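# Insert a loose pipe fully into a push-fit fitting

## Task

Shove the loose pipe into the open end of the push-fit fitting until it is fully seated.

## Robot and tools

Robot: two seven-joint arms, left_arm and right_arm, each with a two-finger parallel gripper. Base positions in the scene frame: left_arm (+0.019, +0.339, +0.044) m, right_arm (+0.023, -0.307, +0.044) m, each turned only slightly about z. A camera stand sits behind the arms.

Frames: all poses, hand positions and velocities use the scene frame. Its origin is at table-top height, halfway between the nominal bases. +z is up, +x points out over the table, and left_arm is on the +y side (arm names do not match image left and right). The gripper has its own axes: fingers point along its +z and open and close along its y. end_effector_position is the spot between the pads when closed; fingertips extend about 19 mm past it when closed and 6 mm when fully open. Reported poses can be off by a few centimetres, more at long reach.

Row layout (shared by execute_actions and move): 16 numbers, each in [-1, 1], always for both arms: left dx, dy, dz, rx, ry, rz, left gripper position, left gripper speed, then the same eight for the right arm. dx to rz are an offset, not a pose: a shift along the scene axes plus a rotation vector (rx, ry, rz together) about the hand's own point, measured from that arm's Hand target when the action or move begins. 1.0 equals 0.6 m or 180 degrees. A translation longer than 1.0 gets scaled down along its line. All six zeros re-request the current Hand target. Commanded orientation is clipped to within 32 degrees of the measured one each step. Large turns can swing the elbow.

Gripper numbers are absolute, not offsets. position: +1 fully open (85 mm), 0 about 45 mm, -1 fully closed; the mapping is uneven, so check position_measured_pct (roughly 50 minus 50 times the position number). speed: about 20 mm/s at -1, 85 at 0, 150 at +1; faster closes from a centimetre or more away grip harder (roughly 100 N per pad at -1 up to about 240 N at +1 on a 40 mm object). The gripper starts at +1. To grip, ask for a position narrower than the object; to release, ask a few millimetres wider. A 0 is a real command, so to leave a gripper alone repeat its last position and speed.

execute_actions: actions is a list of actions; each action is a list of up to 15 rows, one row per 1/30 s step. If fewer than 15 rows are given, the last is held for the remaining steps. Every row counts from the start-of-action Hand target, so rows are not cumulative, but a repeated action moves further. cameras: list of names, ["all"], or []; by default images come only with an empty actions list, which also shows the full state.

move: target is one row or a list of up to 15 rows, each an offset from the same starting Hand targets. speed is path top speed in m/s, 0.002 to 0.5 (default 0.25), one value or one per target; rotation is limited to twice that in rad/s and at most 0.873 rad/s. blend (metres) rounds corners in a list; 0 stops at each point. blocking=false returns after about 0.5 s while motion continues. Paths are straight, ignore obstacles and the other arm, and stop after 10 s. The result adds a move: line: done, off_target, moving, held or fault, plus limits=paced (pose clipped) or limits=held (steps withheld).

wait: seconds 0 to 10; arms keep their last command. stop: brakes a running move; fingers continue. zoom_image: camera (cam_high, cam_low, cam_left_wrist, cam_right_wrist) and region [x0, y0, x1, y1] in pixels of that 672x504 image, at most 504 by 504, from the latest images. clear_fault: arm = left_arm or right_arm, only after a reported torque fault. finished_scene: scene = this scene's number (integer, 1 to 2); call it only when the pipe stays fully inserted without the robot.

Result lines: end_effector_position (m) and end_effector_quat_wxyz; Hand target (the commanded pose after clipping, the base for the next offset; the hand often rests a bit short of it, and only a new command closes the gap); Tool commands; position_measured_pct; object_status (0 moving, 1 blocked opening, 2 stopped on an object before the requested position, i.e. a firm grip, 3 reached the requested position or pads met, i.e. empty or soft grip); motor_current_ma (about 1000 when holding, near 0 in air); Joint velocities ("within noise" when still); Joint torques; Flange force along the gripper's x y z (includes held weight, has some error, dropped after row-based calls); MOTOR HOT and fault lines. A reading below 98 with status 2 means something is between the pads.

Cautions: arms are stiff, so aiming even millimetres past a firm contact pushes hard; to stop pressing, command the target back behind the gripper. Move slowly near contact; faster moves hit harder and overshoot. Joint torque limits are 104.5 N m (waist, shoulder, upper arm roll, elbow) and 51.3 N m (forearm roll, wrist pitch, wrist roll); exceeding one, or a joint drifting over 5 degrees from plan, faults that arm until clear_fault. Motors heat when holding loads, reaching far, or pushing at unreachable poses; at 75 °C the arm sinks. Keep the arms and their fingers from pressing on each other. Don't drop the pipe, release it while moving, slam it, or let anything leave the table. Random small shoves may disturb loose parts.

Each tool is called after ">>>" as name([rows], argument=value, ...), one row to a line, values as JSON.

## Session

>>> execute_actions(actions=[])

Scene clock: 0.00 s.
left_arm: end_effector_position=(+0.2847, +0.1658, +0.2689) position_measured_pct=0.0 object_status=3 motor_current_ma=0 end_effector_quat_wxyz=(-0.011, +0.872, +0.489, +0.003) | right_arm: end_effector_position=(+0.2269, -0.0893, +0.3742) position_measured_pct=0.0 object_status=3 motor_current_ma=0 end_effector_quat_wxyz=(+0.227, +0.662, -0.448, +0.557)
Joint positions: left_arm=[0.243 0.129 0.292 2.005 -0.061 1.03 0.029] | right_arm=[-1.384 0.604 -0.14 1.72 0.664 2.009 1.777]
Joint velocities: within noise
Joint torques (N m): no reading
Motor temperatures (°C): left_arm=[36 32 28 30 40 43 37] | right_arm=[28 34 28 31 37 33 37]
Flange force (N): no reading
Hand target: left_arm +0.2847, +0.1658, +0.2689; -0.011, +0.872, +0.489, +0.003 | right_arm +0.2269, -0.0893, +0.3742; +0.227, +0.662, -0.448, +0.557
Tool commands: left_gripper/position=+1.0 left_gripper/speed=+1.0 right_gripper/position=+1.0 right_gripper/speed=+1.0
camera_calibration:
cam_left_wrist: T_world_to_cam=[[0.863536, -0.50295, -0.0366978, -0.150151], [-0.502511, -0.864316, 0.0209952, 0.328235], [-0.042278, 0.000310943, -0.999106, 0.434392], [0, 0, 0, 1]] pos_world=[0.312967, 0.208045, 0.421602]
cam_right_wrist: T_world_to_cam=[[-0.852381, -0.493201, -0.173781, 0.216153], [-0.0104985, 0.348401, -0.937287, 0.438215], [0.522816, -0.797101, -0.302148, 0.0747774], [0, 0, 0, 1]] pos_world=[0.14975, 0.0135378, 0.47089]

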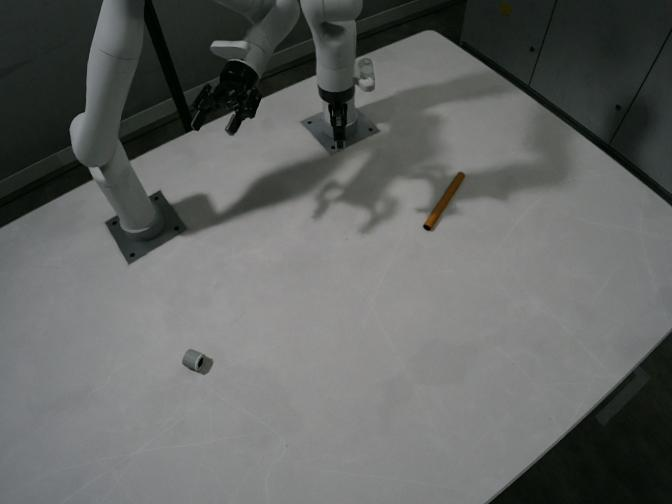

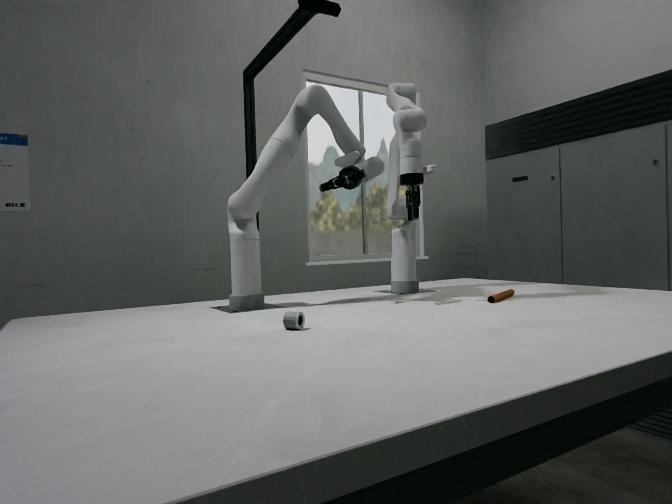

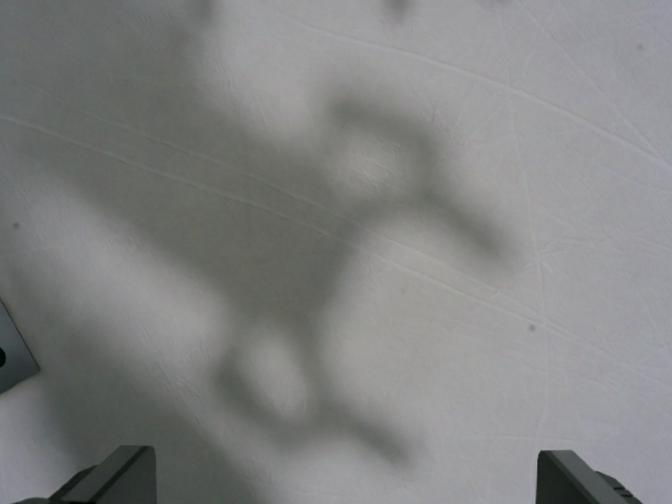

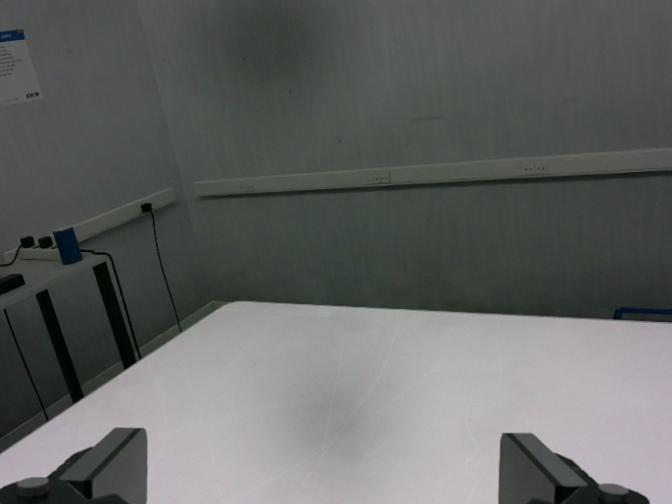

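>>> zoom_image(camera="cam_high", region=[410, 160, 480, 240])

>>> zoom_image(camera="cam_high", region=[170, 335, 225, 390])

>>> zoom_image(camera="cam_low", region=[270, 300, 330, 345])

>>> zoom_image(camera="cam_low", region=[480, 280, 525, 310])

Scaled by 6.300 from the camera's 672x504 image, which has a finer 960x720 frame.

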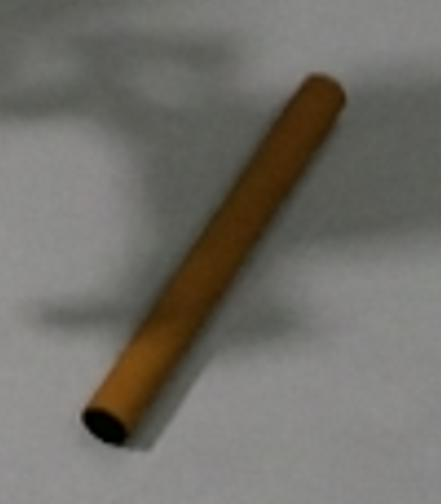

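Scaled by 9.164 from the camera's 672x504 image, which has a finer 960x720 frame.

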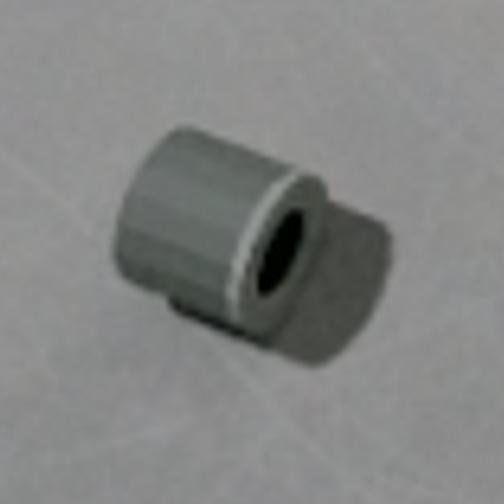

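Scaled by 8.400 from the camera's 672x504 image, which has a finer 960x720 frame.

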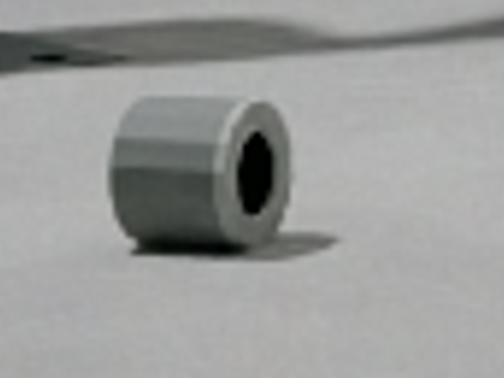

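Scaled by 11.200 from the camera's 672x504 image, which has a finer 960x720 frame.

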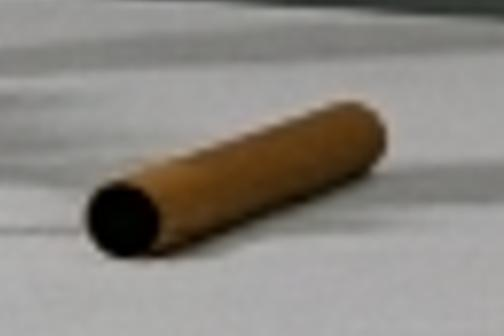

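>>> move([
  [0.2347, 0.3765, -0.0815, -0.0059, 0.0068, -0.7004, -0.15, 1.0, 0.3635, -0.4428, -0.2237, 0.0304, 0.4648, 0.4913, 0.4, 1.0],
  [0.2347, 0.3765, -0.2482, -0.0059, 0.0068, -0.7004, -0.15, 1.0, 0.3635, -0.4428, -0.4237, 0.0304, 0.4648, 0.4913, 0.4, 1.0],
], speed=0.4, blend=[0.05, 0], cameras=["cam_left_wrist", "cam_right_wrist"])

Scene clock: 16.43 s.
left_arm: end_effector_position=(+0.4255, +0.3917, +0.1200) position_measured_pct=57.6 object_status=3 motor_current_ma=0 end_effector_quat_wxyz=(+0.000, +0.831, -0.556, +0.000) | right_arm: end_effector_position=(+0.4451, -0.3550, +0.1200) position_measured_pct=29.9 object_status=3 motor_current_ma=0 end_effector_quat_wxyz=(+0.000, +0.949, +0.316, +0.000)
Joint positions: left_arm=[-0.439 0.584 0.337 1.959 -0.308 0.648 -2.644] | right_arm=[0.112 0.583 0.011 1.9 -0.009 0.659 5.419]
Joint torques (N m): left_arm=[-0.41 -16.61 1.81 -6.05 0.17 -0.38 -0.49] | right_arm=[-2.2 -17.83 -0.29 -5.97 -0.21 -0.33 0.32]
Flange force (N): left_arm=[1.8 1.2 2.6] | right_arm=[-2.3 4.0 1.6]
Hand target: left_arm +0.4255, +0.3917, +0.1200; +0.000, +0.831, -0.556, +0.000 | right_arm +0.4451, -0.3550, +0.1200; +0.000, +0.949, +0.316, +0.000
Off the commanded pose: left_arm 0.000 m, 0 deg | right_arm 0.000 m, 0 deg.
move: done
camera_calibration:
cam_left_wrist: T_world_to_cam=[[-0.915603, -0.401549, -0.0207322, 0.551882], [-0.402065, 0.914849, 0.0373482, -0.144166], [0.00396974, 0.0425318, -0.999087, 0.255252], [0, 0, 0, 1]] pos_world=[0.446328, 0.342641, 0.271845]
cam_right_wrist: T_world_to_cam=[[0.618063, -0.786032, 0.01231, -0.55379], [-0.786041, -0.617684, 0.0246261, 0.181564], [-0.0117532, -0.0248966, -0.999621, 0.267899], [0, 0, 0, 1]] pos_world=[0.488143, -0.316478, 0.270143]
Images, in order (width x height): cam_left_wrist 672x504, cam_right_wrist 672x504.

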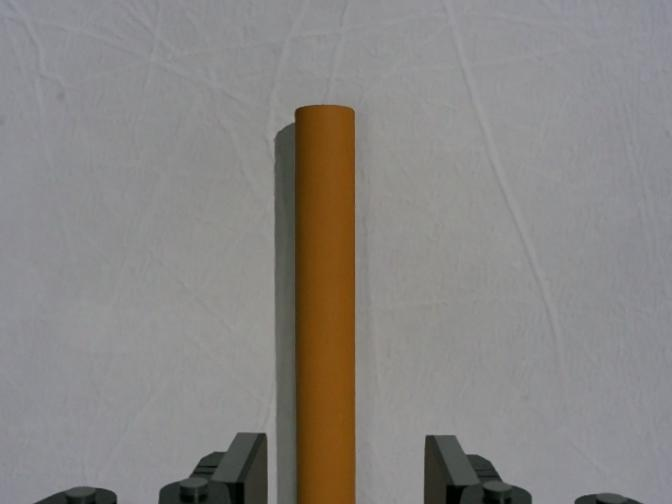

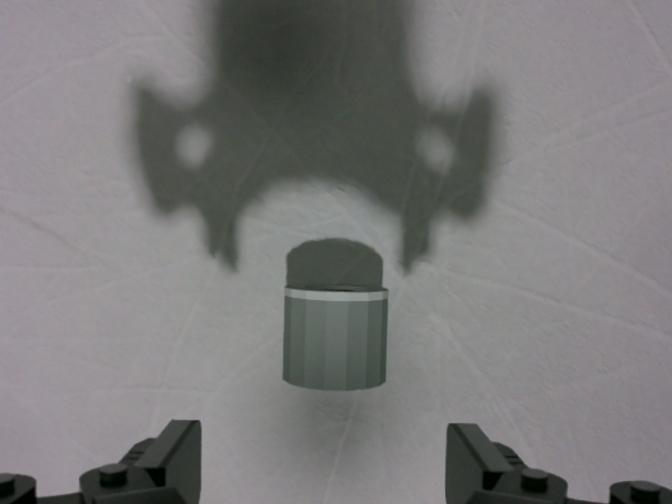

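>>> zoom_image(camera="cam_right_wrist", region=[260, 270, 410, 410])

>>> zoom_image(camera="cam_left_wrist", region=[250, 80, 400, 220])

Scaled by 3.360.

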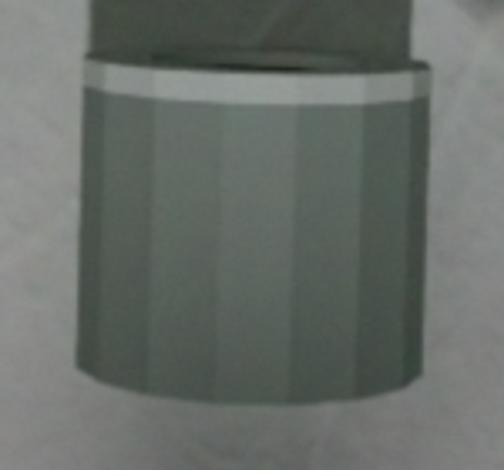

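Scaled by 3.360.

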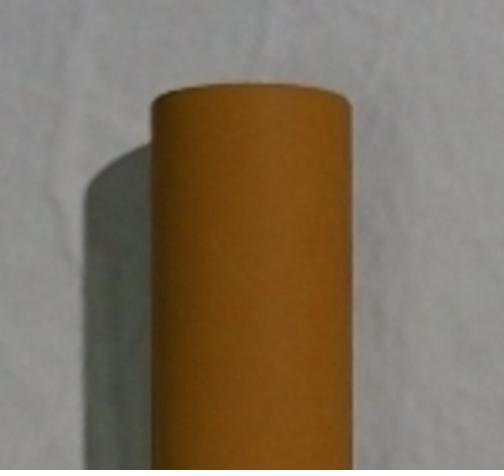

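>>> move([
  [0.0131, 0.0058, -0.07, 0, 0, 0.0071, -0.15, 1.0, 0.0245, 0.0101, -0.07, 0, 0, -0.0014, 0.4, 1.0],
  [0.0131, 0.0058, -0.1467, 0, 0, 0.0071, -0.15, 1.0, 0.0245, 0.0101, -0.1467, 0, 0, -0.0014, 0.4, 1.0],
], speed=[0.25, 0.15], blend=[0.02, 0], cameras=["cam_left_wrist", "cam_right_wrist", "cam_low"])

>>> zoom_image(camera="cam_low", region=[250, 230, 350, 350])

>>> zoom_image(camera="cam_low", region=[460, 240, 540, 320])

Scene clock: 30.53 s.
left_arm: end_effector_position=(+0.4334, +0.3951, +0.0320) position_measured_pct=57.6 object_status=3 motor_current_ma=0 end_effector_quat_wxyz=(+0.000, +0.837, -0.547, +0.000) | right_arm: end_effector_position=(+0.4598, -0.3489, +0.0320) position_measured_pct=29.9 object_status=3 motor_current_ma=0 end_effector_quat_wxyz=(+0.000, +0.949, +0.314, +0.000)
Joint positions: left_arm=[-0.365 0.783 0.229 1.971 -0.394 0.431 -2.554] | right_arm=[0.099 0.789 0.007 1.893 -0.011 0.46 5.4]
Joint torques (N m): left_arm=[-0.56 -18.41 1.84 -4.39 0.17 -0.23 -0.42] | right_arm=[-2.24 -20.07 -0.45 -4.53 -0.19 -0.06 0.2]
Flange force (N): left_arm=[1.5 2.5 3.0] | right_arm=[-3.0 3.9 3.5]
Hand target: left_arm +0.4334, +0.3952, +0.0320; +0.000, +0.837, -0.547, +0.000 | right_arm +0.4598, -0.3489, +0.0320; +0.000, +0.949, +0.314, +0.000
Off the commanded pose: left_arm 0.000 m, 0 deg | right_arm 0.000 m, 0 deg.
move: done
camera_calibration:
cam_left_wrist: T_world_to_cam=[[-0.906438, -0.421834, -0.020646, 0.562629], [-0.422328, 0.905672, 0.0373758, -0.128454], [0.00293215, 0.0425983, -0.999088, 0.167681], [0, 0, 0, 1]] pos_world=[0.455247, 0.34653, 0.183945]
cam_right_wrist: T_world_to_cam=[[0.61458, -0.78876, 0.0122088, -0.55644], [-0.788764, -0.614202, 0.0246405, 0.201492], [-0.0119368, -0.0247734, -0.999622, 0.180384], [0, 0, 0, 1]] pos_world=[0.50306, -0.310672, 0.182144]
Images, in order (width x height): cam_low 672x504, cam_left_wrist 672x504, cam_right_wrist 672x504.

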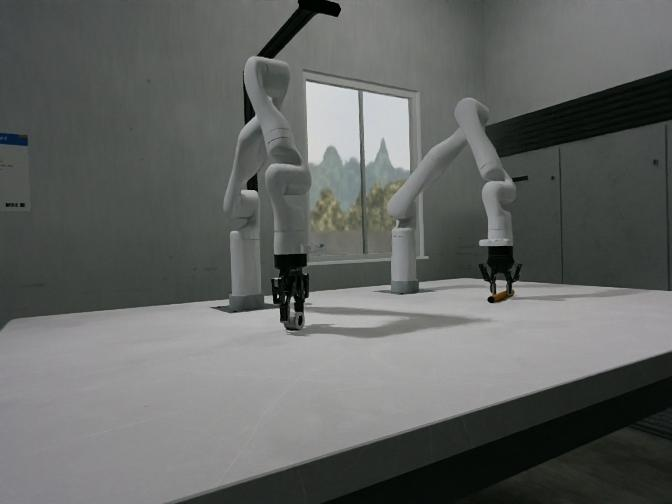

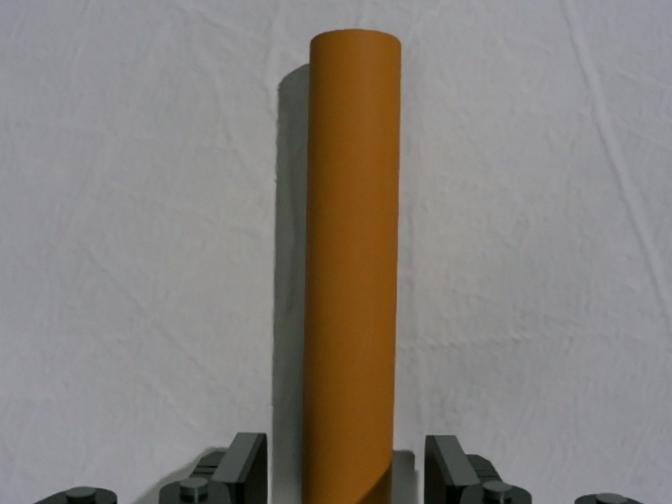

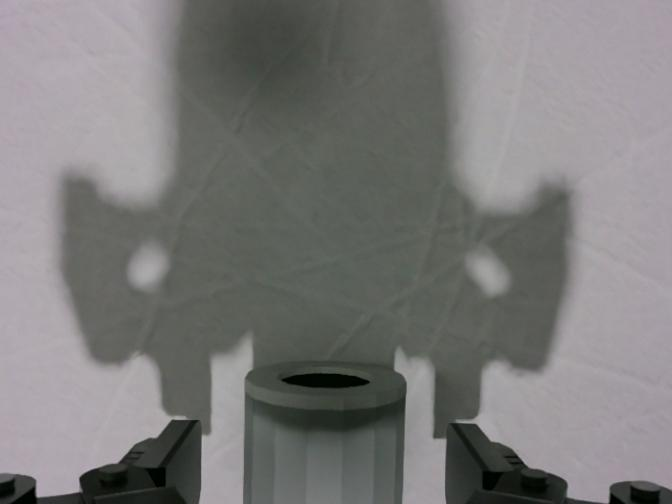

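Scaled by 4.200 from the camera's 672x504 image, which has a finer 960x720 frame.

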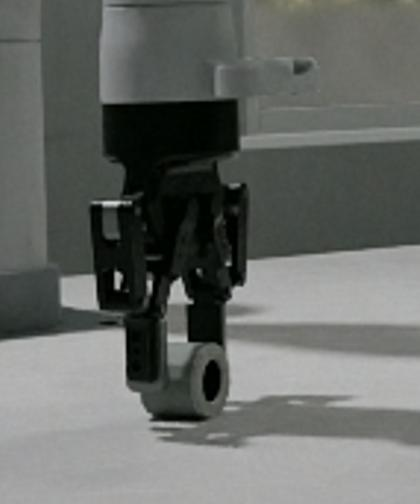

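Scaled by 6.300 from the camera's 672x504 image, which has a finer 960x720 frame.

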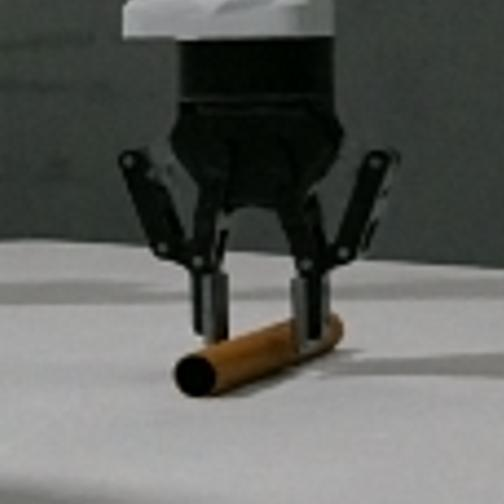

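>>> move([
  [0, 0, -0.01333, 0, 0, 0, -0.15, 1.0, 0, 0, -0.0175, 0, 0, 0, 0.4, 1.0],
  [0, 0, -0.01333, 0, 0, 0, -0.8, -1.0, 0, 0, -0.0175, 0, 0, 0, -0.35, -1.0],
  [0, 0, 0.1133, 0, 0, 0, -0.8, -1.0, 0, 0, 0.1133, 0, 0, 0, -0.35, -1.0],
], speed=[0.05, 0.05, 0.2], cameras=["cam_left_wrist", "cam_right_wrist"])

Scene clock: 47.07 s.
left_arm: end_effector_position=(+0.4334, +0.3951, +0.1000) position_measured_pct=76.6 object_status=2 motor_current_ma=1000 end_effector_quat_wxyz=(+0.000, +0.837, -0.547, +0.000) | right_arm: end_effector_position=(+0.4598, -0.3489, +0.0999) position_measured_pct=56.7 object_status=2 motor_current_ma=1000 end_effector_quat_wxyz=(+0.000, +0.949, +0.314, +0.000)
Joint positions: left_arm=[-0.424 0.637 0.313 1.946 -0.327 0.608 -2.612] | right_arm=[0.097 0.644 0.011 1.867 -0.011 0.631 5.4]
Joint torques (N m): left_arm=[-0.53 -17.8 2.05 -6.1 0.23 -0.37 -0.42] | right_arm=[-2.25 -18.97 -0.46 -5.84 -0.22 -0.1 0.2]
Flange force (N): left_arm=[1.7 1.9 4.2] | right_arm=[-2.6 4.1 2.9]
Hand target: left_arm +0.4334, +0.3952, +0.1000; +0.000, +0.837, -0.547, +0.000 | right_arm +0.4598, -0.3489, +0.0999; +0.000, +0.949, +0.314, +0.000
Off the commanded pose: left_arm 0.000 m, 0 deg | right_arm 0.000 m, 0 deg.
move: done
camera_calibration:
cam_left_wrist: T_world_to_cam=[[-0.906437, -0.42183, -0.0207788, 0.564062], [-0.42233, 0.905669, 0.0374241, -0.131002], [0.00303209, 0.0426981, -0.999083, 0.235438], [0, 0, 0, 1]] pos_world=[0.455247, 0.346529, 0.251845]
cam_right_wrist: T_world_to_cam=[[0.614643, -0.788711, 0.012207, -0.557285], [-0.788715, -0.614264, 0.024642, 0.199775], [-0.0119371, -0.0247739, -0.999622, 0.248258], [0, 0, 0, 1]] pos_world=[0.50306, -0.310672, 0.250044]
Images, in order (width x height): cam_left_wrist 672x504, cam_right_wrist 672x504.

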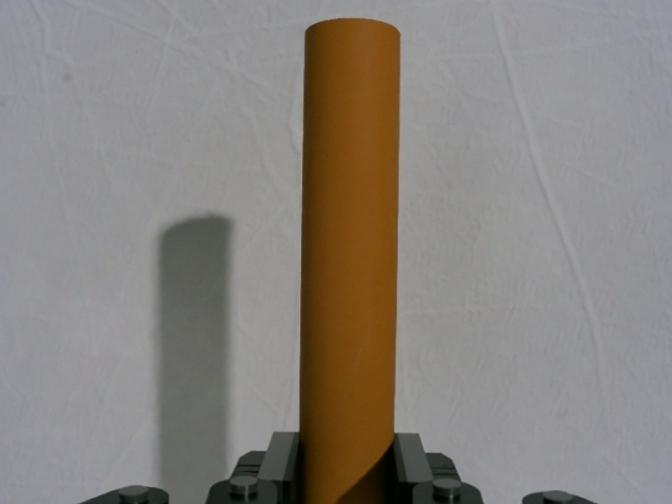

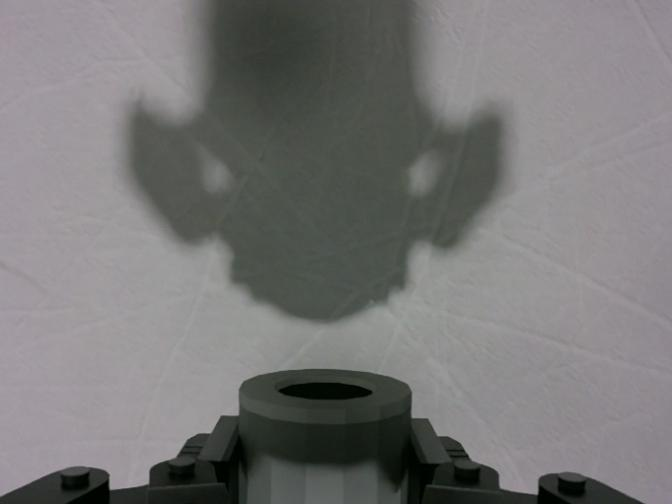

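>>> move(target=[0.1618, -0.3772, 0.1910, 0, 0, 0.0353, -0.8, -1.0, 0.2503, 0.6315, 0.1668, -0.10896, -0.52663, 0.35768, -0.35, -1.0], speed=0.3, cameras=["cam_high", "cam_left_wrist", "cam_right_wrist"])

Scene clock: 53.87 s.
left_arm: end_effector_position=(+0.5305, +0.1688, +0.2146) position_measured_pct=76.6 object_status=2 motor_current_ma=1000 end_effector_quat_wxyz=(+0.000, +0.866, -0.500, +0.000) | right_arm: end_effector_position=(+0.6099, +0.0299, +0.2000) position_measured_pct=56.7 object_status=2 motor_current_ma=1000 end_effector_quat_wxyz=(+0.354, +0.354, +0.612, +0.612)
Joint positions: left_arm=[0.069 0.674 0.343 1.378 -0.234 1.13 -2.161] | right_arm=[-0.998 1.294 0.655 2.086 -0.269 -1.543 5.638]
Joint torques (N m): left_arm=[-0.5 -21.61 2.39 -9.2 0.26 -0.35 -0.48] | right_arm=[-2.24 -20.85 5.53 -1.77 -2.02 -2.78 0.14]
Flange force (N): left_arm=[0.5 1.9 3.2] | right_arm=[-6.3 -1.5 0.0]
Hand target: left_arm +0.5305, +0.1688, +0.2146; +0.000, +0.866, -0.500, +0.000 | right_arm +0.6100, +0.0300, +0.2000; +0.354, +0.354, +0.612, +0.612
Off the commanded pose: left_arm 0.000 m, 0 deg | right_arm 0.000 m, 0 deg.
move: done
camera_calibration:
cam_left_wrist: T_world_to_cam=[[-0.854178, -0.519566, -0.0207632, 0.547733], [-0.519977, 0.853362, 0.0373767, 0.171298], [-0.00170111, 0.0427227, -0.999086, 0.361806], [0, 0, 0, 1]] pos_world=[0.557548, 0.122946, 0.366445]
cam_right_wrist: T_world_to_cam=[[-0.0219265, 0.0137237, 0.999665, -0.185277], [0.478276, -0.87792, 0.0225427, -0.216022], [0.877936, 0.47861, 0.012686, -0.40077], [0, 0, 0, 1]] pos_world=[0.451106, 0.00470476, 0.195168]
Images, in order (width x height): cam_high 672x504, cam_left_wrist 672x504, cam_right_wrist 672x504.

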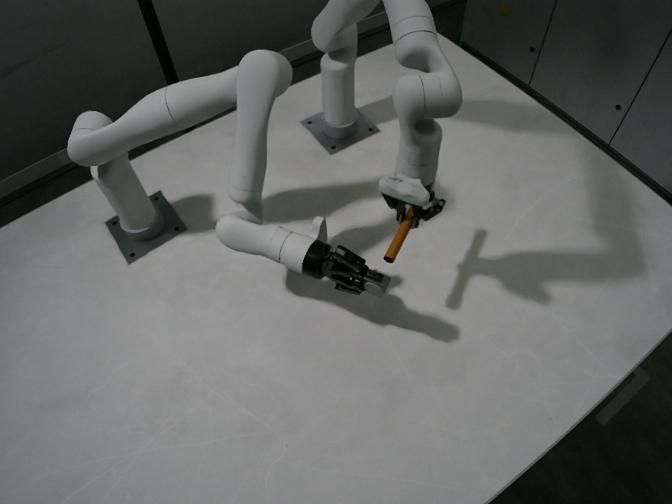

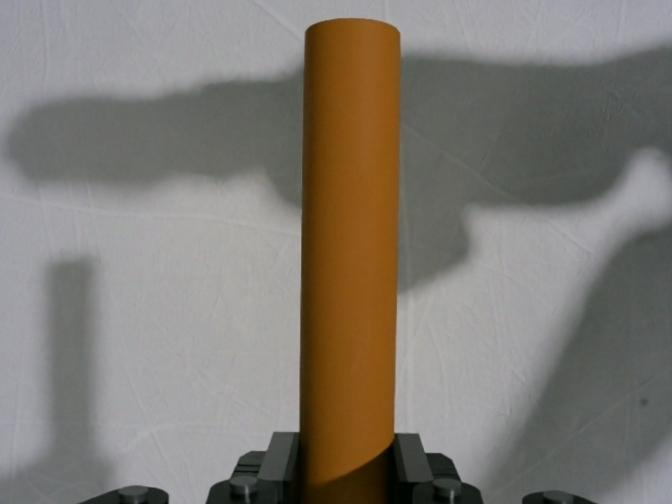

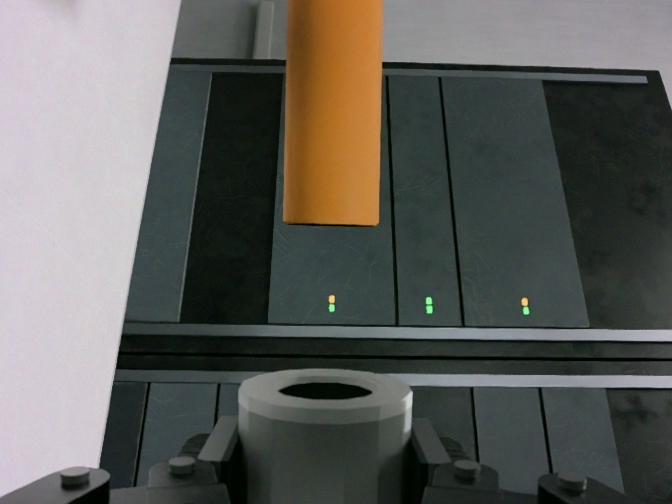

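>>> zoom_image(camera="cam_right_wrist", region=[215, 300, 435, 504])

>>> zoom_image(camera="cam_right_wrist", region=[240, 0, 440, 240])

>>> zoom_image(camera="cam_left_wrist", region=[270, 0, 430, 160])

>>> zoom_image(camera="cam_left_wrist", region=[270, 320, 430, 480])

Scaled by 2.291.

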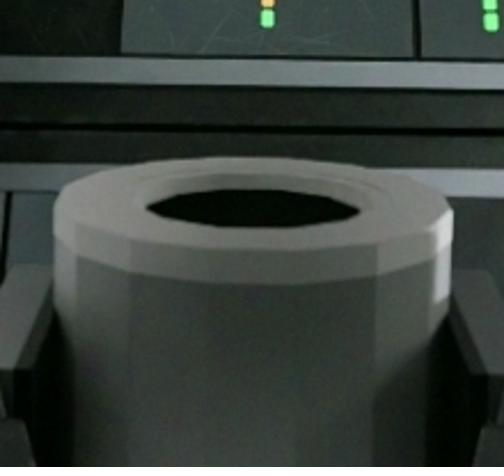

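Scaled by 2.100.

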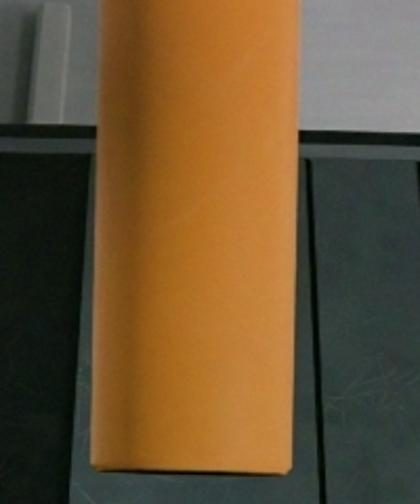

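Scaled by 3.150.

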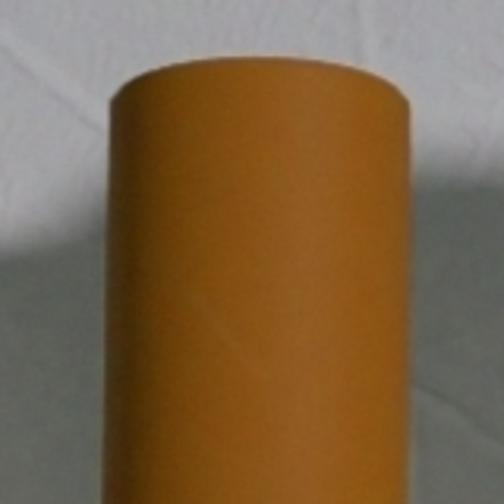

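Scaled by 3.150.

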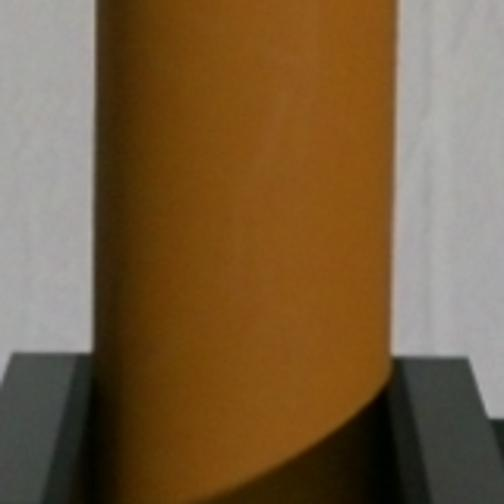

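>>> move(target=[0.02667, -0.04619, -0.00117, 0, 0, 0, -0.8, -1.0, 0, 0, 0, 0, 0, 0, -0.35, -1.0], speed=0.08, cameras=["cam_left_wrist", "cam_right_wrist"])

>>> zoom_image(camera="cam_left_wrist", region=[250, 0, 450, 120])

>>> zoom_image(camera="cam_right_wrist", region=[215, 280, 435, 480])

>>> zoom_image(camera="cam_right_wrist", region=[240, 100, 440, 380])

Scene clock: 60.70 s.
left_arm: end_effector_position=(+0.5465, +0.1412, +0.2139) position_measured_pct=76.6 object_status=2 motor_current_ma=1000 end_effector_quat_wxyz=(+0.000, +0.866, -0.500, +0.000) | right_arm: end_effector_position=(+0.6100, +0.0300, +0.2000) position_measured_pct=56.7 object_status=2 motor_current_ma=1000 end_effector_quat_wxyz=(+0.354, +0.354, +0.612, +0.612)
Joint positions: left_arm=[0.124 0.729 0.34 1.274 -0.243 1.179 -2.128] | right_arm=[-0.997 1.295 0.655 2.086 -0.269 -1.543 5.638]
Joint torques (N m): left_arm=[-0.54 -22.57 2.38 -9.38 0.19 -0.39 -0.47] | right_arm=[-2.24 -20.86 5.53 -1.67 -2.03 -2.73 0.15]
Flange force (N): left_arm=[0.0 2.2 2.8] | right_arm=[-6.4 -1.7 0.2]
Hand target: left_arm +0.5465, +0.1411, +0.2139; +0.000, +0.866, -0.500, +0.000 | right_arm +0.6100, +0.0300, +0.2000; +0.354, +0.354, +0.612, +0.612
Off the commanded pose: left_arm 0.000 m, 0 deg | right_arm 0.000 m, 0 deg.
move: done
camera_calibration:
cam_left_wrist: T_world_to_cam=[[-0.854178, -0.519566, -0.0207632, 0.546993], [-0.519977, 0.853362, 0.0373767, 0.203282], [-0.00170111, 0.0427227, -0.999086, 0.362317], [0, 0, 0, 1]] pos_world=[0.573548, 0.0952462, 0.365745]
cam_right_wrist: T_world_to_cam=[[-0.0221501, 0.0137136, 0.999661, -0.185174], [0.478346, -0.877879, 0.022642, -0.216074], [0.877892, 0.478685, 0.0128852, -0.40079], [0, 0, 0, 1]] pos_world=[0.451107, 0.00470457, 0.195168]
Images, in order (width x height): cam_left_wrist 672x504, cam_right_wrist 672x504.

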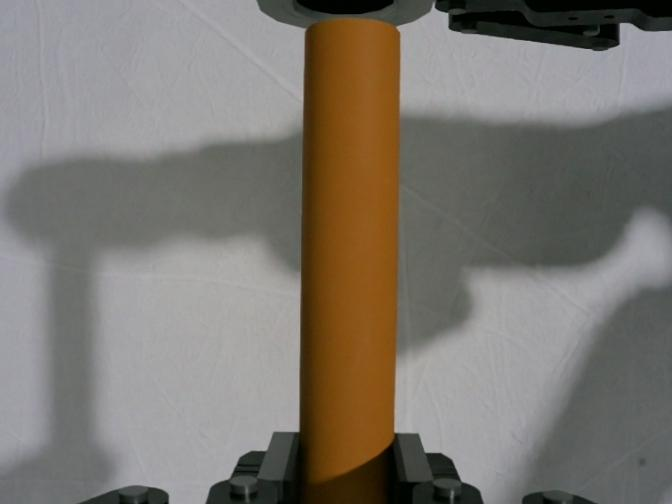

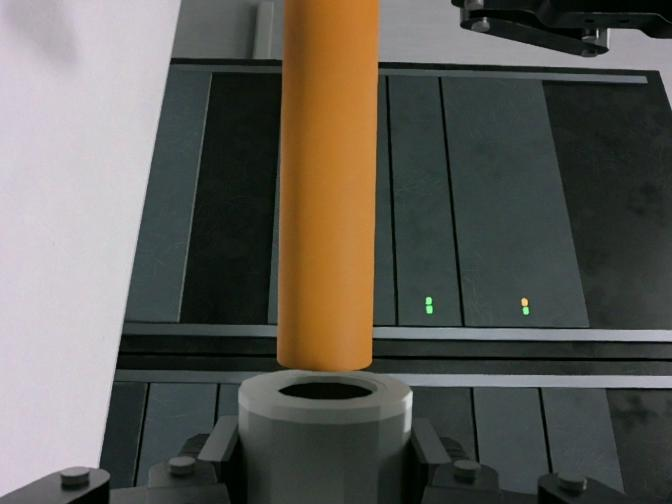

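Scaled by 2.520.

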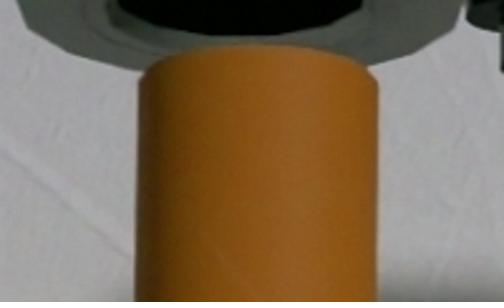

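Scaled by 2.291.

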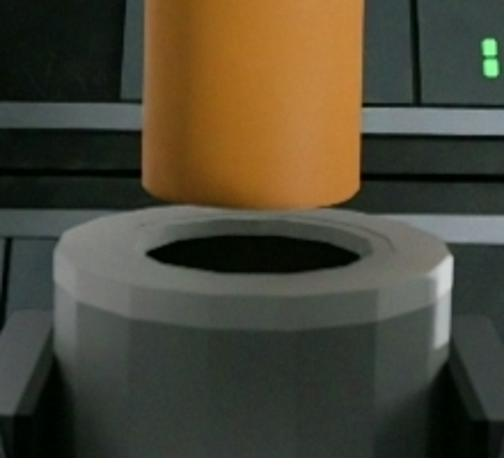

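Scaled by 1.800.

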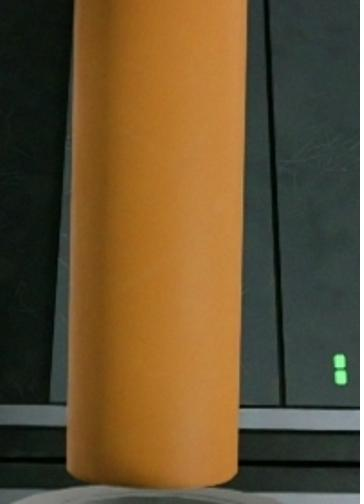

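>>> move(target=[0.00577, -0.00533, 0.00042, 0, 0, 0, -0.8, -1.0, 0, 0, 0, 0, 0, 0, -0.35, -1.0], speed=0.03, cameras=["cam_left_wrist", "cam_right_wrist"])

>>> zoom_image(camera="cam_left_wrist", region=[240, 0, 460, 60])

>>> zoom_image(camera="cam_right_wrist", region=[225, 330, 425, 430])

Scene clock: 67.03 s.
left_arm: end_effector_position=(+0.5499, +0.1379, +0.2141) position_measured_pct=76.6 object_status=2 motor_current_ma=1000 end_effector_quat_wxyz=(+0.000, +0.866, -0.500, +0.000) | right_arm: end_effector_position=(+0.6100, +0.0300, +0.2000) position_measured_pct=56.7 object_status=2 motor_current_ma=1000 end_effector_quat_wxyz=(+0.354, +0.354, +0.612, +0.612)
Joint positions: left_arm=[0.13 0.738 0.34 1.254 -0.245 1.189 -2.126] | right_arm=[-0.997 1.295 0.655 2.086 -0.269 -1.543 5.638]
Joint torques (N m): left_arm=[-0.51 -23.01 2.45 -9.38 0.21 -0.28 -0.43] | right_arm=[-2.22 -20.9 5.54 -1.68 -2.04 -2.74 0.1]
Flange force (N): left_arm=[0.3 1.9 3.3] | right_arm=[-6.3 -1.7 0.2]
Hand target: left_arm +0.5499, +0.1379, +0.2141; +0.000, +0.866, -0.500, +0.000 | right_arm +0.6100, +0.0300, +0.2000; +0.354, +0.354, +0.612, +0.612
Off the commanded pose: left_arm 0.000 m, 0 deg | right_arm 0.000 m, 0 deg.
move: done
camera_calibration:
cam_left_wrist: T_world_to_cam=[[-0.854179, -0.519568, -0.0206778, 0.548296], [-0.519976, 0.85336, 0.0374287, 0.207803], [-0.00180109, 0.0427227, -0.999085, 0.362817], [0, 0, 0, 1]] pos_world=[0.577049, 0.0920462, 0.366045]
cam_right_wrist: T_world_to_cam=[[-0.0221501, 0.0137136, 0.999661, -0.185174], [0.478346, -0.877879, 0.022642, -0.216074], [0.877892, 0.478685, 0.0128852, -0.40079], [0, 0, 0, 1]] pos_world=[0.451107, 0.00470457, 0.195168]
Images, in order (width x height): cam_left_wrist 672x504, cam_right_wrist 672x504.

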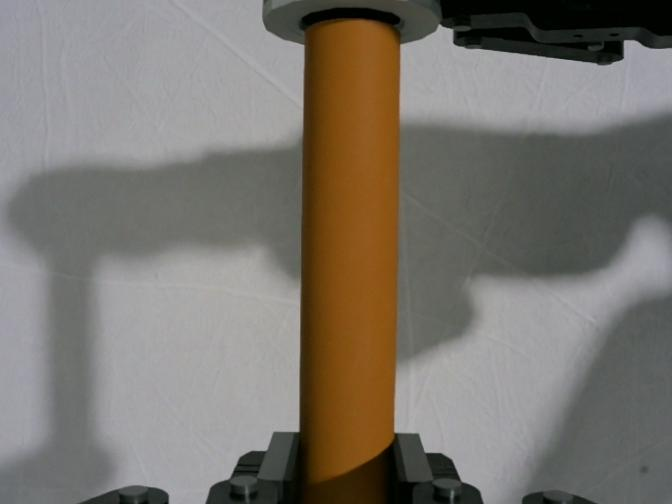

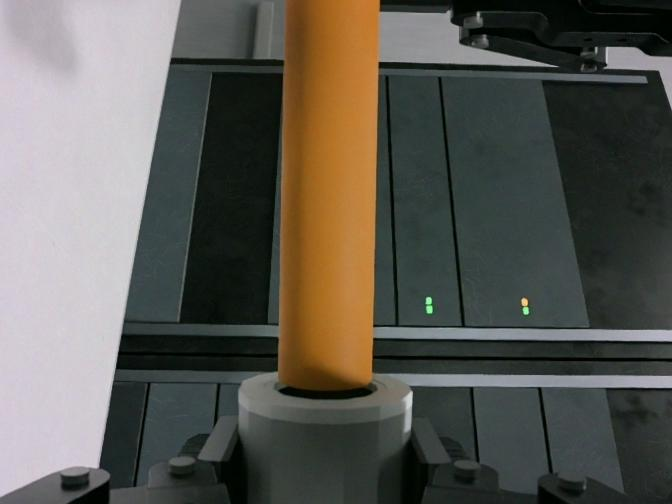

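Scaled by 2.291.

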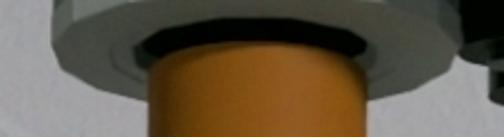

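Scaled by 2.520.

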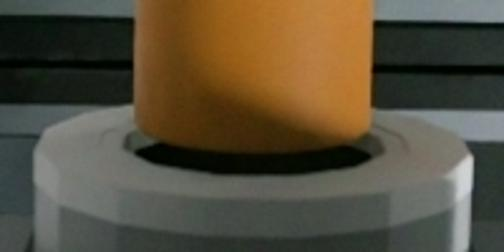

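>>> move(target=[0.00667, -0.01155, 0.00012, 0, 0, 0, -0.8, -1.0, 0, 0, 0, 0, 0, 0, -0.35, -1.0], speed=0.03, cameras=["cam_left_wrist", "cam_right_wrist"])

>>> zoom_image(camera="cam_right_wrist", region=[225, 330, 425, 430])

Scene clock: 69.40 s.
left_arm: end_effector_position=(+0.5539, +0.1310, +0.2142) position_measured_pct=76.6 object_status=2 motor_current_ma=1000 end_effector_quat_wxyz=(+0.000, +0.866, -0.500, +0.000) | right_arm: end_effector_position=(+0.6100, +0.0299, +0.2000) position_measured_pct=56.7 object_status=2 motor_current_ma=1000 end_effector_quat_wxyz=(+0.354, +0.354, +0.612, +0.612)
Joint positions: left_arm=[0.143 0.753 0.339 1.226 -0.247 1.204 -2.119] | right_arm=[-0.997 1.295 0.655 2.086 -0.269 -1.543 5.638]
Joint torques (N m): left_arm=[1.15 -23.09 3.75 -10.43 0.86 -1.64 -0.44] | right_arm=[-4.99 -21.6 4.53 -2.94 -1.08 -3.7 0.12]
Flange force (N): left_arm=[-3.9 1.4 1.8] | right_arm=[-10.3 -2.4 0.0]
Hand target: left_arm +0.5539, +0.1310, +0.2142; +0.000, +0.866, -0.500, +0.000 | right_arm +0.6100, +0.0300, +0.2000; +0.354, +0.354, +0.612, +0.612
Off the commanded pose: left_arm 0.000 m, 0 deg | right_arm 0.000 m, 0 deg.
move: done
camera_calibration:
cam_left_wrist: T_world_to_cam=[[-0.85418, -0.519566, -0.0206778, 0.548128], [-0.519974, 0.853361, 0.0374287, 0.21577], [-0.00180107, 0.0427228, -0.999085, 0.363119], [0, 0, 0, 1]] pos_world=[0.581049, 0.0851462, 0.366045]
cam_right_wrist: T_world_to_cam=[[-0.0221498, 0.0137153, 0.999661, -0.185172], [0.478269, -0.877921, 0.0226422, -0.216087], [0.877934, 0.478608, 0.0128861, -0.400897], [0, 0, 0, 1]] pos_world=[0.451207, 0.00470479, 0.195168]
Images, in order (width x height): cam_left_wrist 672x504, cam_right_wrist 672x504.

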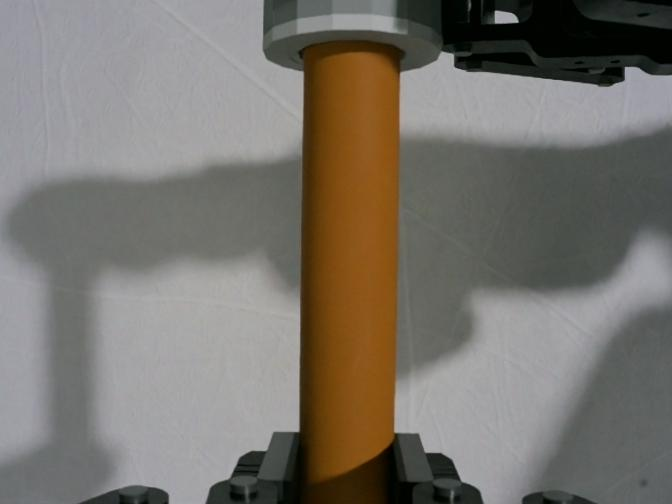

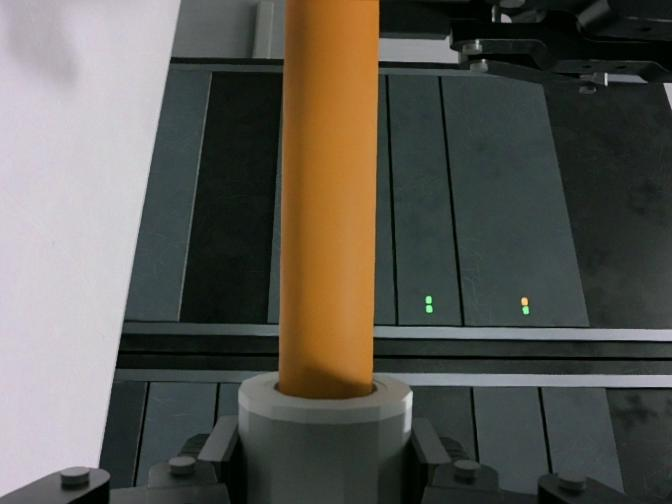

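Scaled by 2.520.

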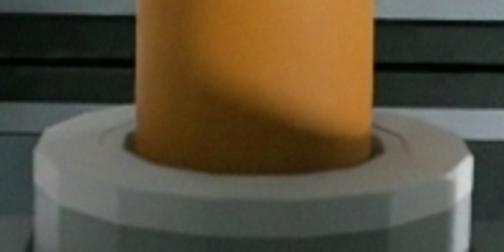

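>>> move(target=[0.00833, -0.01443, 0.00014, 0, 0, 0, -0.8, -1.0, 0, 0, 0, 0, 0, 0, -0.35, -1.0], speed=0.03, cameras=["cam_left_wrist"])

Scene clock: 70.80 s.
left_arm: end_effector_position=(+0.5589, +0.1223, +0.2143) position_measured_pct=76.6 object_status=2 motor_current_ma=1000 end_effector_quat_wxyz=(+0.000, +0.866, -0.500, +0.000) | right_arm: end_effector_position=(+0.6100, +0.0299, +0.2000) position_measured_pct=56.7 object_status=2 motor_current_ma=1000 end_effector_quat_wxyz=(+0.354, +0.354, +0.612, +0.612)
Joint positions: left_arm=[0.16 0.771 0.338 1.189 -0.249 1.222 -2.11] | right_arm=[-0.997 1.295 0.655 2.086 -0.269 -1.543 5.638]
Joint torques (N m): left_arm=[7.57 -24.61 9.56 -17.03 3.68 -7.86 -0.18] | right_arm=[-18.8 -23.49 -1.23 -7.68 4 -8.3 0.07]
Flange force (N): left_arm=[-24.4 2.9 0.1] | right_arm=[-29.7 -3.6 3.6]
Hand target: left_arm +0.5589, +0.1223, +0.2143; +0.000, +0.866, -0.500, +0.000 | right_arm +0.6100, +0.0300, +0.2000; +0.354, +0.354, +0.612, +0.612
Off the commanded pose: left_arm 0.000 m, 0 deg | right_arm 0.000 m, 0 deg.
move: done
camera_calibration:
cam_left_wrist: T_world_to_cam=[[-0.854178, -0.519566, -0.0207632, 0.547911], [-0.519977, 0.853362, 0.0373767, 0.22581], [-0.00170111, 0.0427227, -0.999086, 0.363541], [0, 0, 0, 1]] pos_world=[0.586048, 0.0764462, 0.366145]
Images, in order (width x height): cam_left_wrist 672x504.

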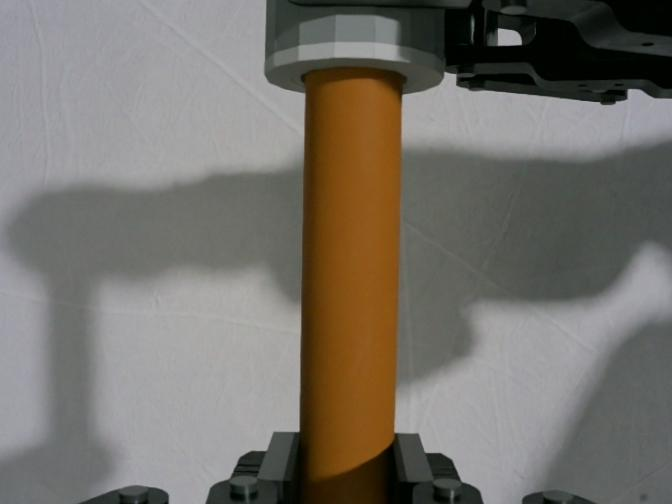

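>>> move(target=[0.00833, -0.01443, 0.00014, 0, 0, 0, -0.8, -1.0, 0, 0, 0, 0, 0, 0, -0.35, -1.0], speed=0.03, cameras=["cam_left_wrist"])

Scene clock: 72.43 s.
left_arm: end_effector_position=(+0.5639, +0.1137, +0.2144) position_measured_pct=76.6 object_status=2 motor_current_ma=1000 end_effector_quat_wxyz=(+0.000, +0.866, -0.500, +0.000) | right_arm: end_effector_position=(+0.6099, +0.0300, +0.2000) position_measured_pct=56.7 object_status=2 motor_current_ma=1000 end_effector_quat_wxyz=(+0.354, +0.354, +0.612, +0.612)
Joint positions: left_arm=[0.176 0.79 0.338 1.15 -0.252 1.241 -2.102] | right_arm=[-0.998 1.295 0.655 2.086 -0.269 -1.543 5.638]
Joint torques (N m): left_arm=[6.79 -24.9 9.06 -17.51 3.37 -8.24 -0.13] | right_arm=[-18.86 -23.47 -1.26 -7.37 3.97 -8.33 0.11]
Flange force (N): left_arm=[-24.8 4.7 -0.2] | right_arm=[-29.9 -3.8 4.7]
Hand target: left_arm +0.5639, +0.1137, +0.2144; +0.000, +0.866, -0.500, +0.000 | right_arm +0.6099, +0.0300, +0.2000; +0.354, +0.354, +0.612, +0.612
Off the commanded pose: left_arm 0.000 m, 0 deg | right_arm 0.000 m, 0 deg.
move: done
camera_calibration:
cam_left_wrist: T_world_to_cam=[[-0.854179, -0.519568, -0.0206778, 0.5476], [-0.519976, 0.85336, 0.0374287, 0.235674], [-0.00180109, 0.0427227, -0.999085, 0.364076], [0, 0, 0, 1]] pos_world=[0.590949, 0.0678462, 0.366245]
Images, in order (width x height): cam_left_wrist 672x504.

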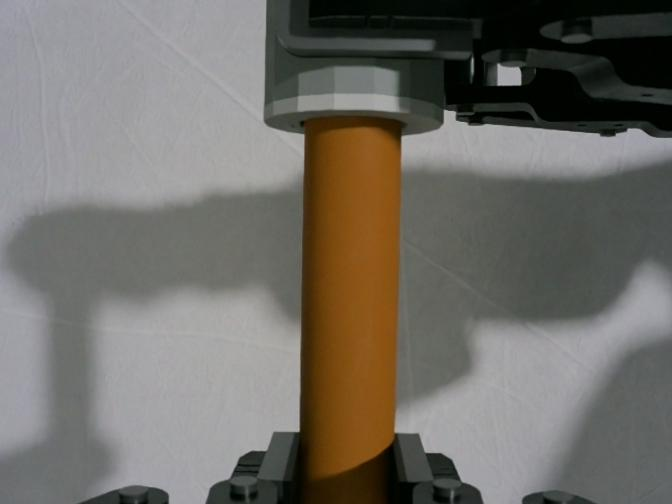

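>>> move(target=[0.00417, -0.00722, 0.00007, 0, 0, 0, -0.8, -1.0, 0, 0, 0, 0, 0, 0, -0.35, -1.0], speed=0.03, cameras=["cam_left_wrist"])

Scene clock: 73.77 s.
left_arm: end_effector_position=(+0.5664, +0.1094, +0.2144) position_measured_pct=76.6 object_status=2 motor_current_ma=1000 end_effector_quat_wxyz=(+0.000, +0.866, -0.500, +0.000) | right_arm: end_effector_position=(+0.6100, +0.0299, +0.2000) position_measured_pct=56.7 object_status=2 motor_current_ma=1000 end_effector_quat_wxyz=(+0.354, +0.354, +0.612, +0.612)
Joint positions: left_arm=[0.184 0.8 0.337 1.131 -0.253 1.251 -2.099] | right_arm=[-0.997 1.295 0.655 2.086 -0.269 -1.543 5.638]
Joint torques (N m): left_arm=[7.02 -25.18 9.15 -17.94 3.34 -8.38 -0.12] | right_arm=[-19.32 -23.54 -1.32 -7.44 4.07 -8.55 0.08]
Flange force (N): left_arm=[-26.6 5.5 0.3] | right_arm=[-30.4 -3.9 5.3]
Hand target: left_arm +0.5664, +0.1093, +0.2144; +0.000, +0.866, -0.500, +0.000 | right_arm +0.6100, +0.0300, +0.2000; +0.354, +0.354, +0.612, +0.612
Off the commanded pose: left_arm 0.000 m, 0 deg | right_arm 0.000 m, 0 deg.
move: done
camera_calibration:
cam_left_wrist: T_world_to_cam=[[-0.854178, -0.519566, -0.0207632, 0.547565], [-0.519977, 0.853362, 0.0373767, 0.2408], [-0.00170111, 0.0427227, -0.999086, 0.364209], [0, 0, 0, 1]] pos_world=[0.593548, 0.0634462, 0.366245]
Images, in order (width x height): cam_left_wrist 672x504.

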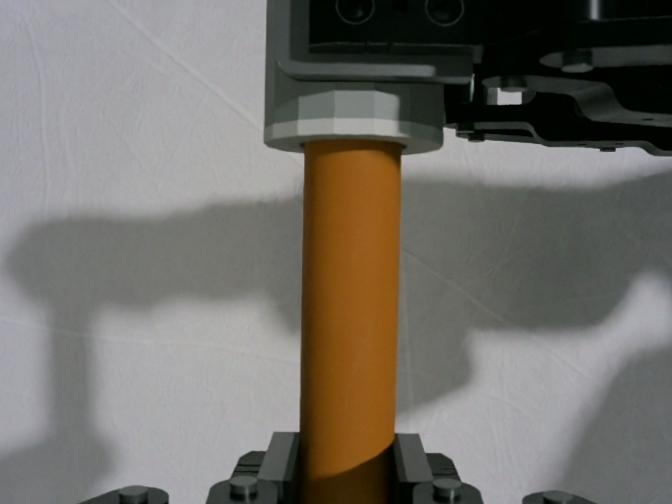

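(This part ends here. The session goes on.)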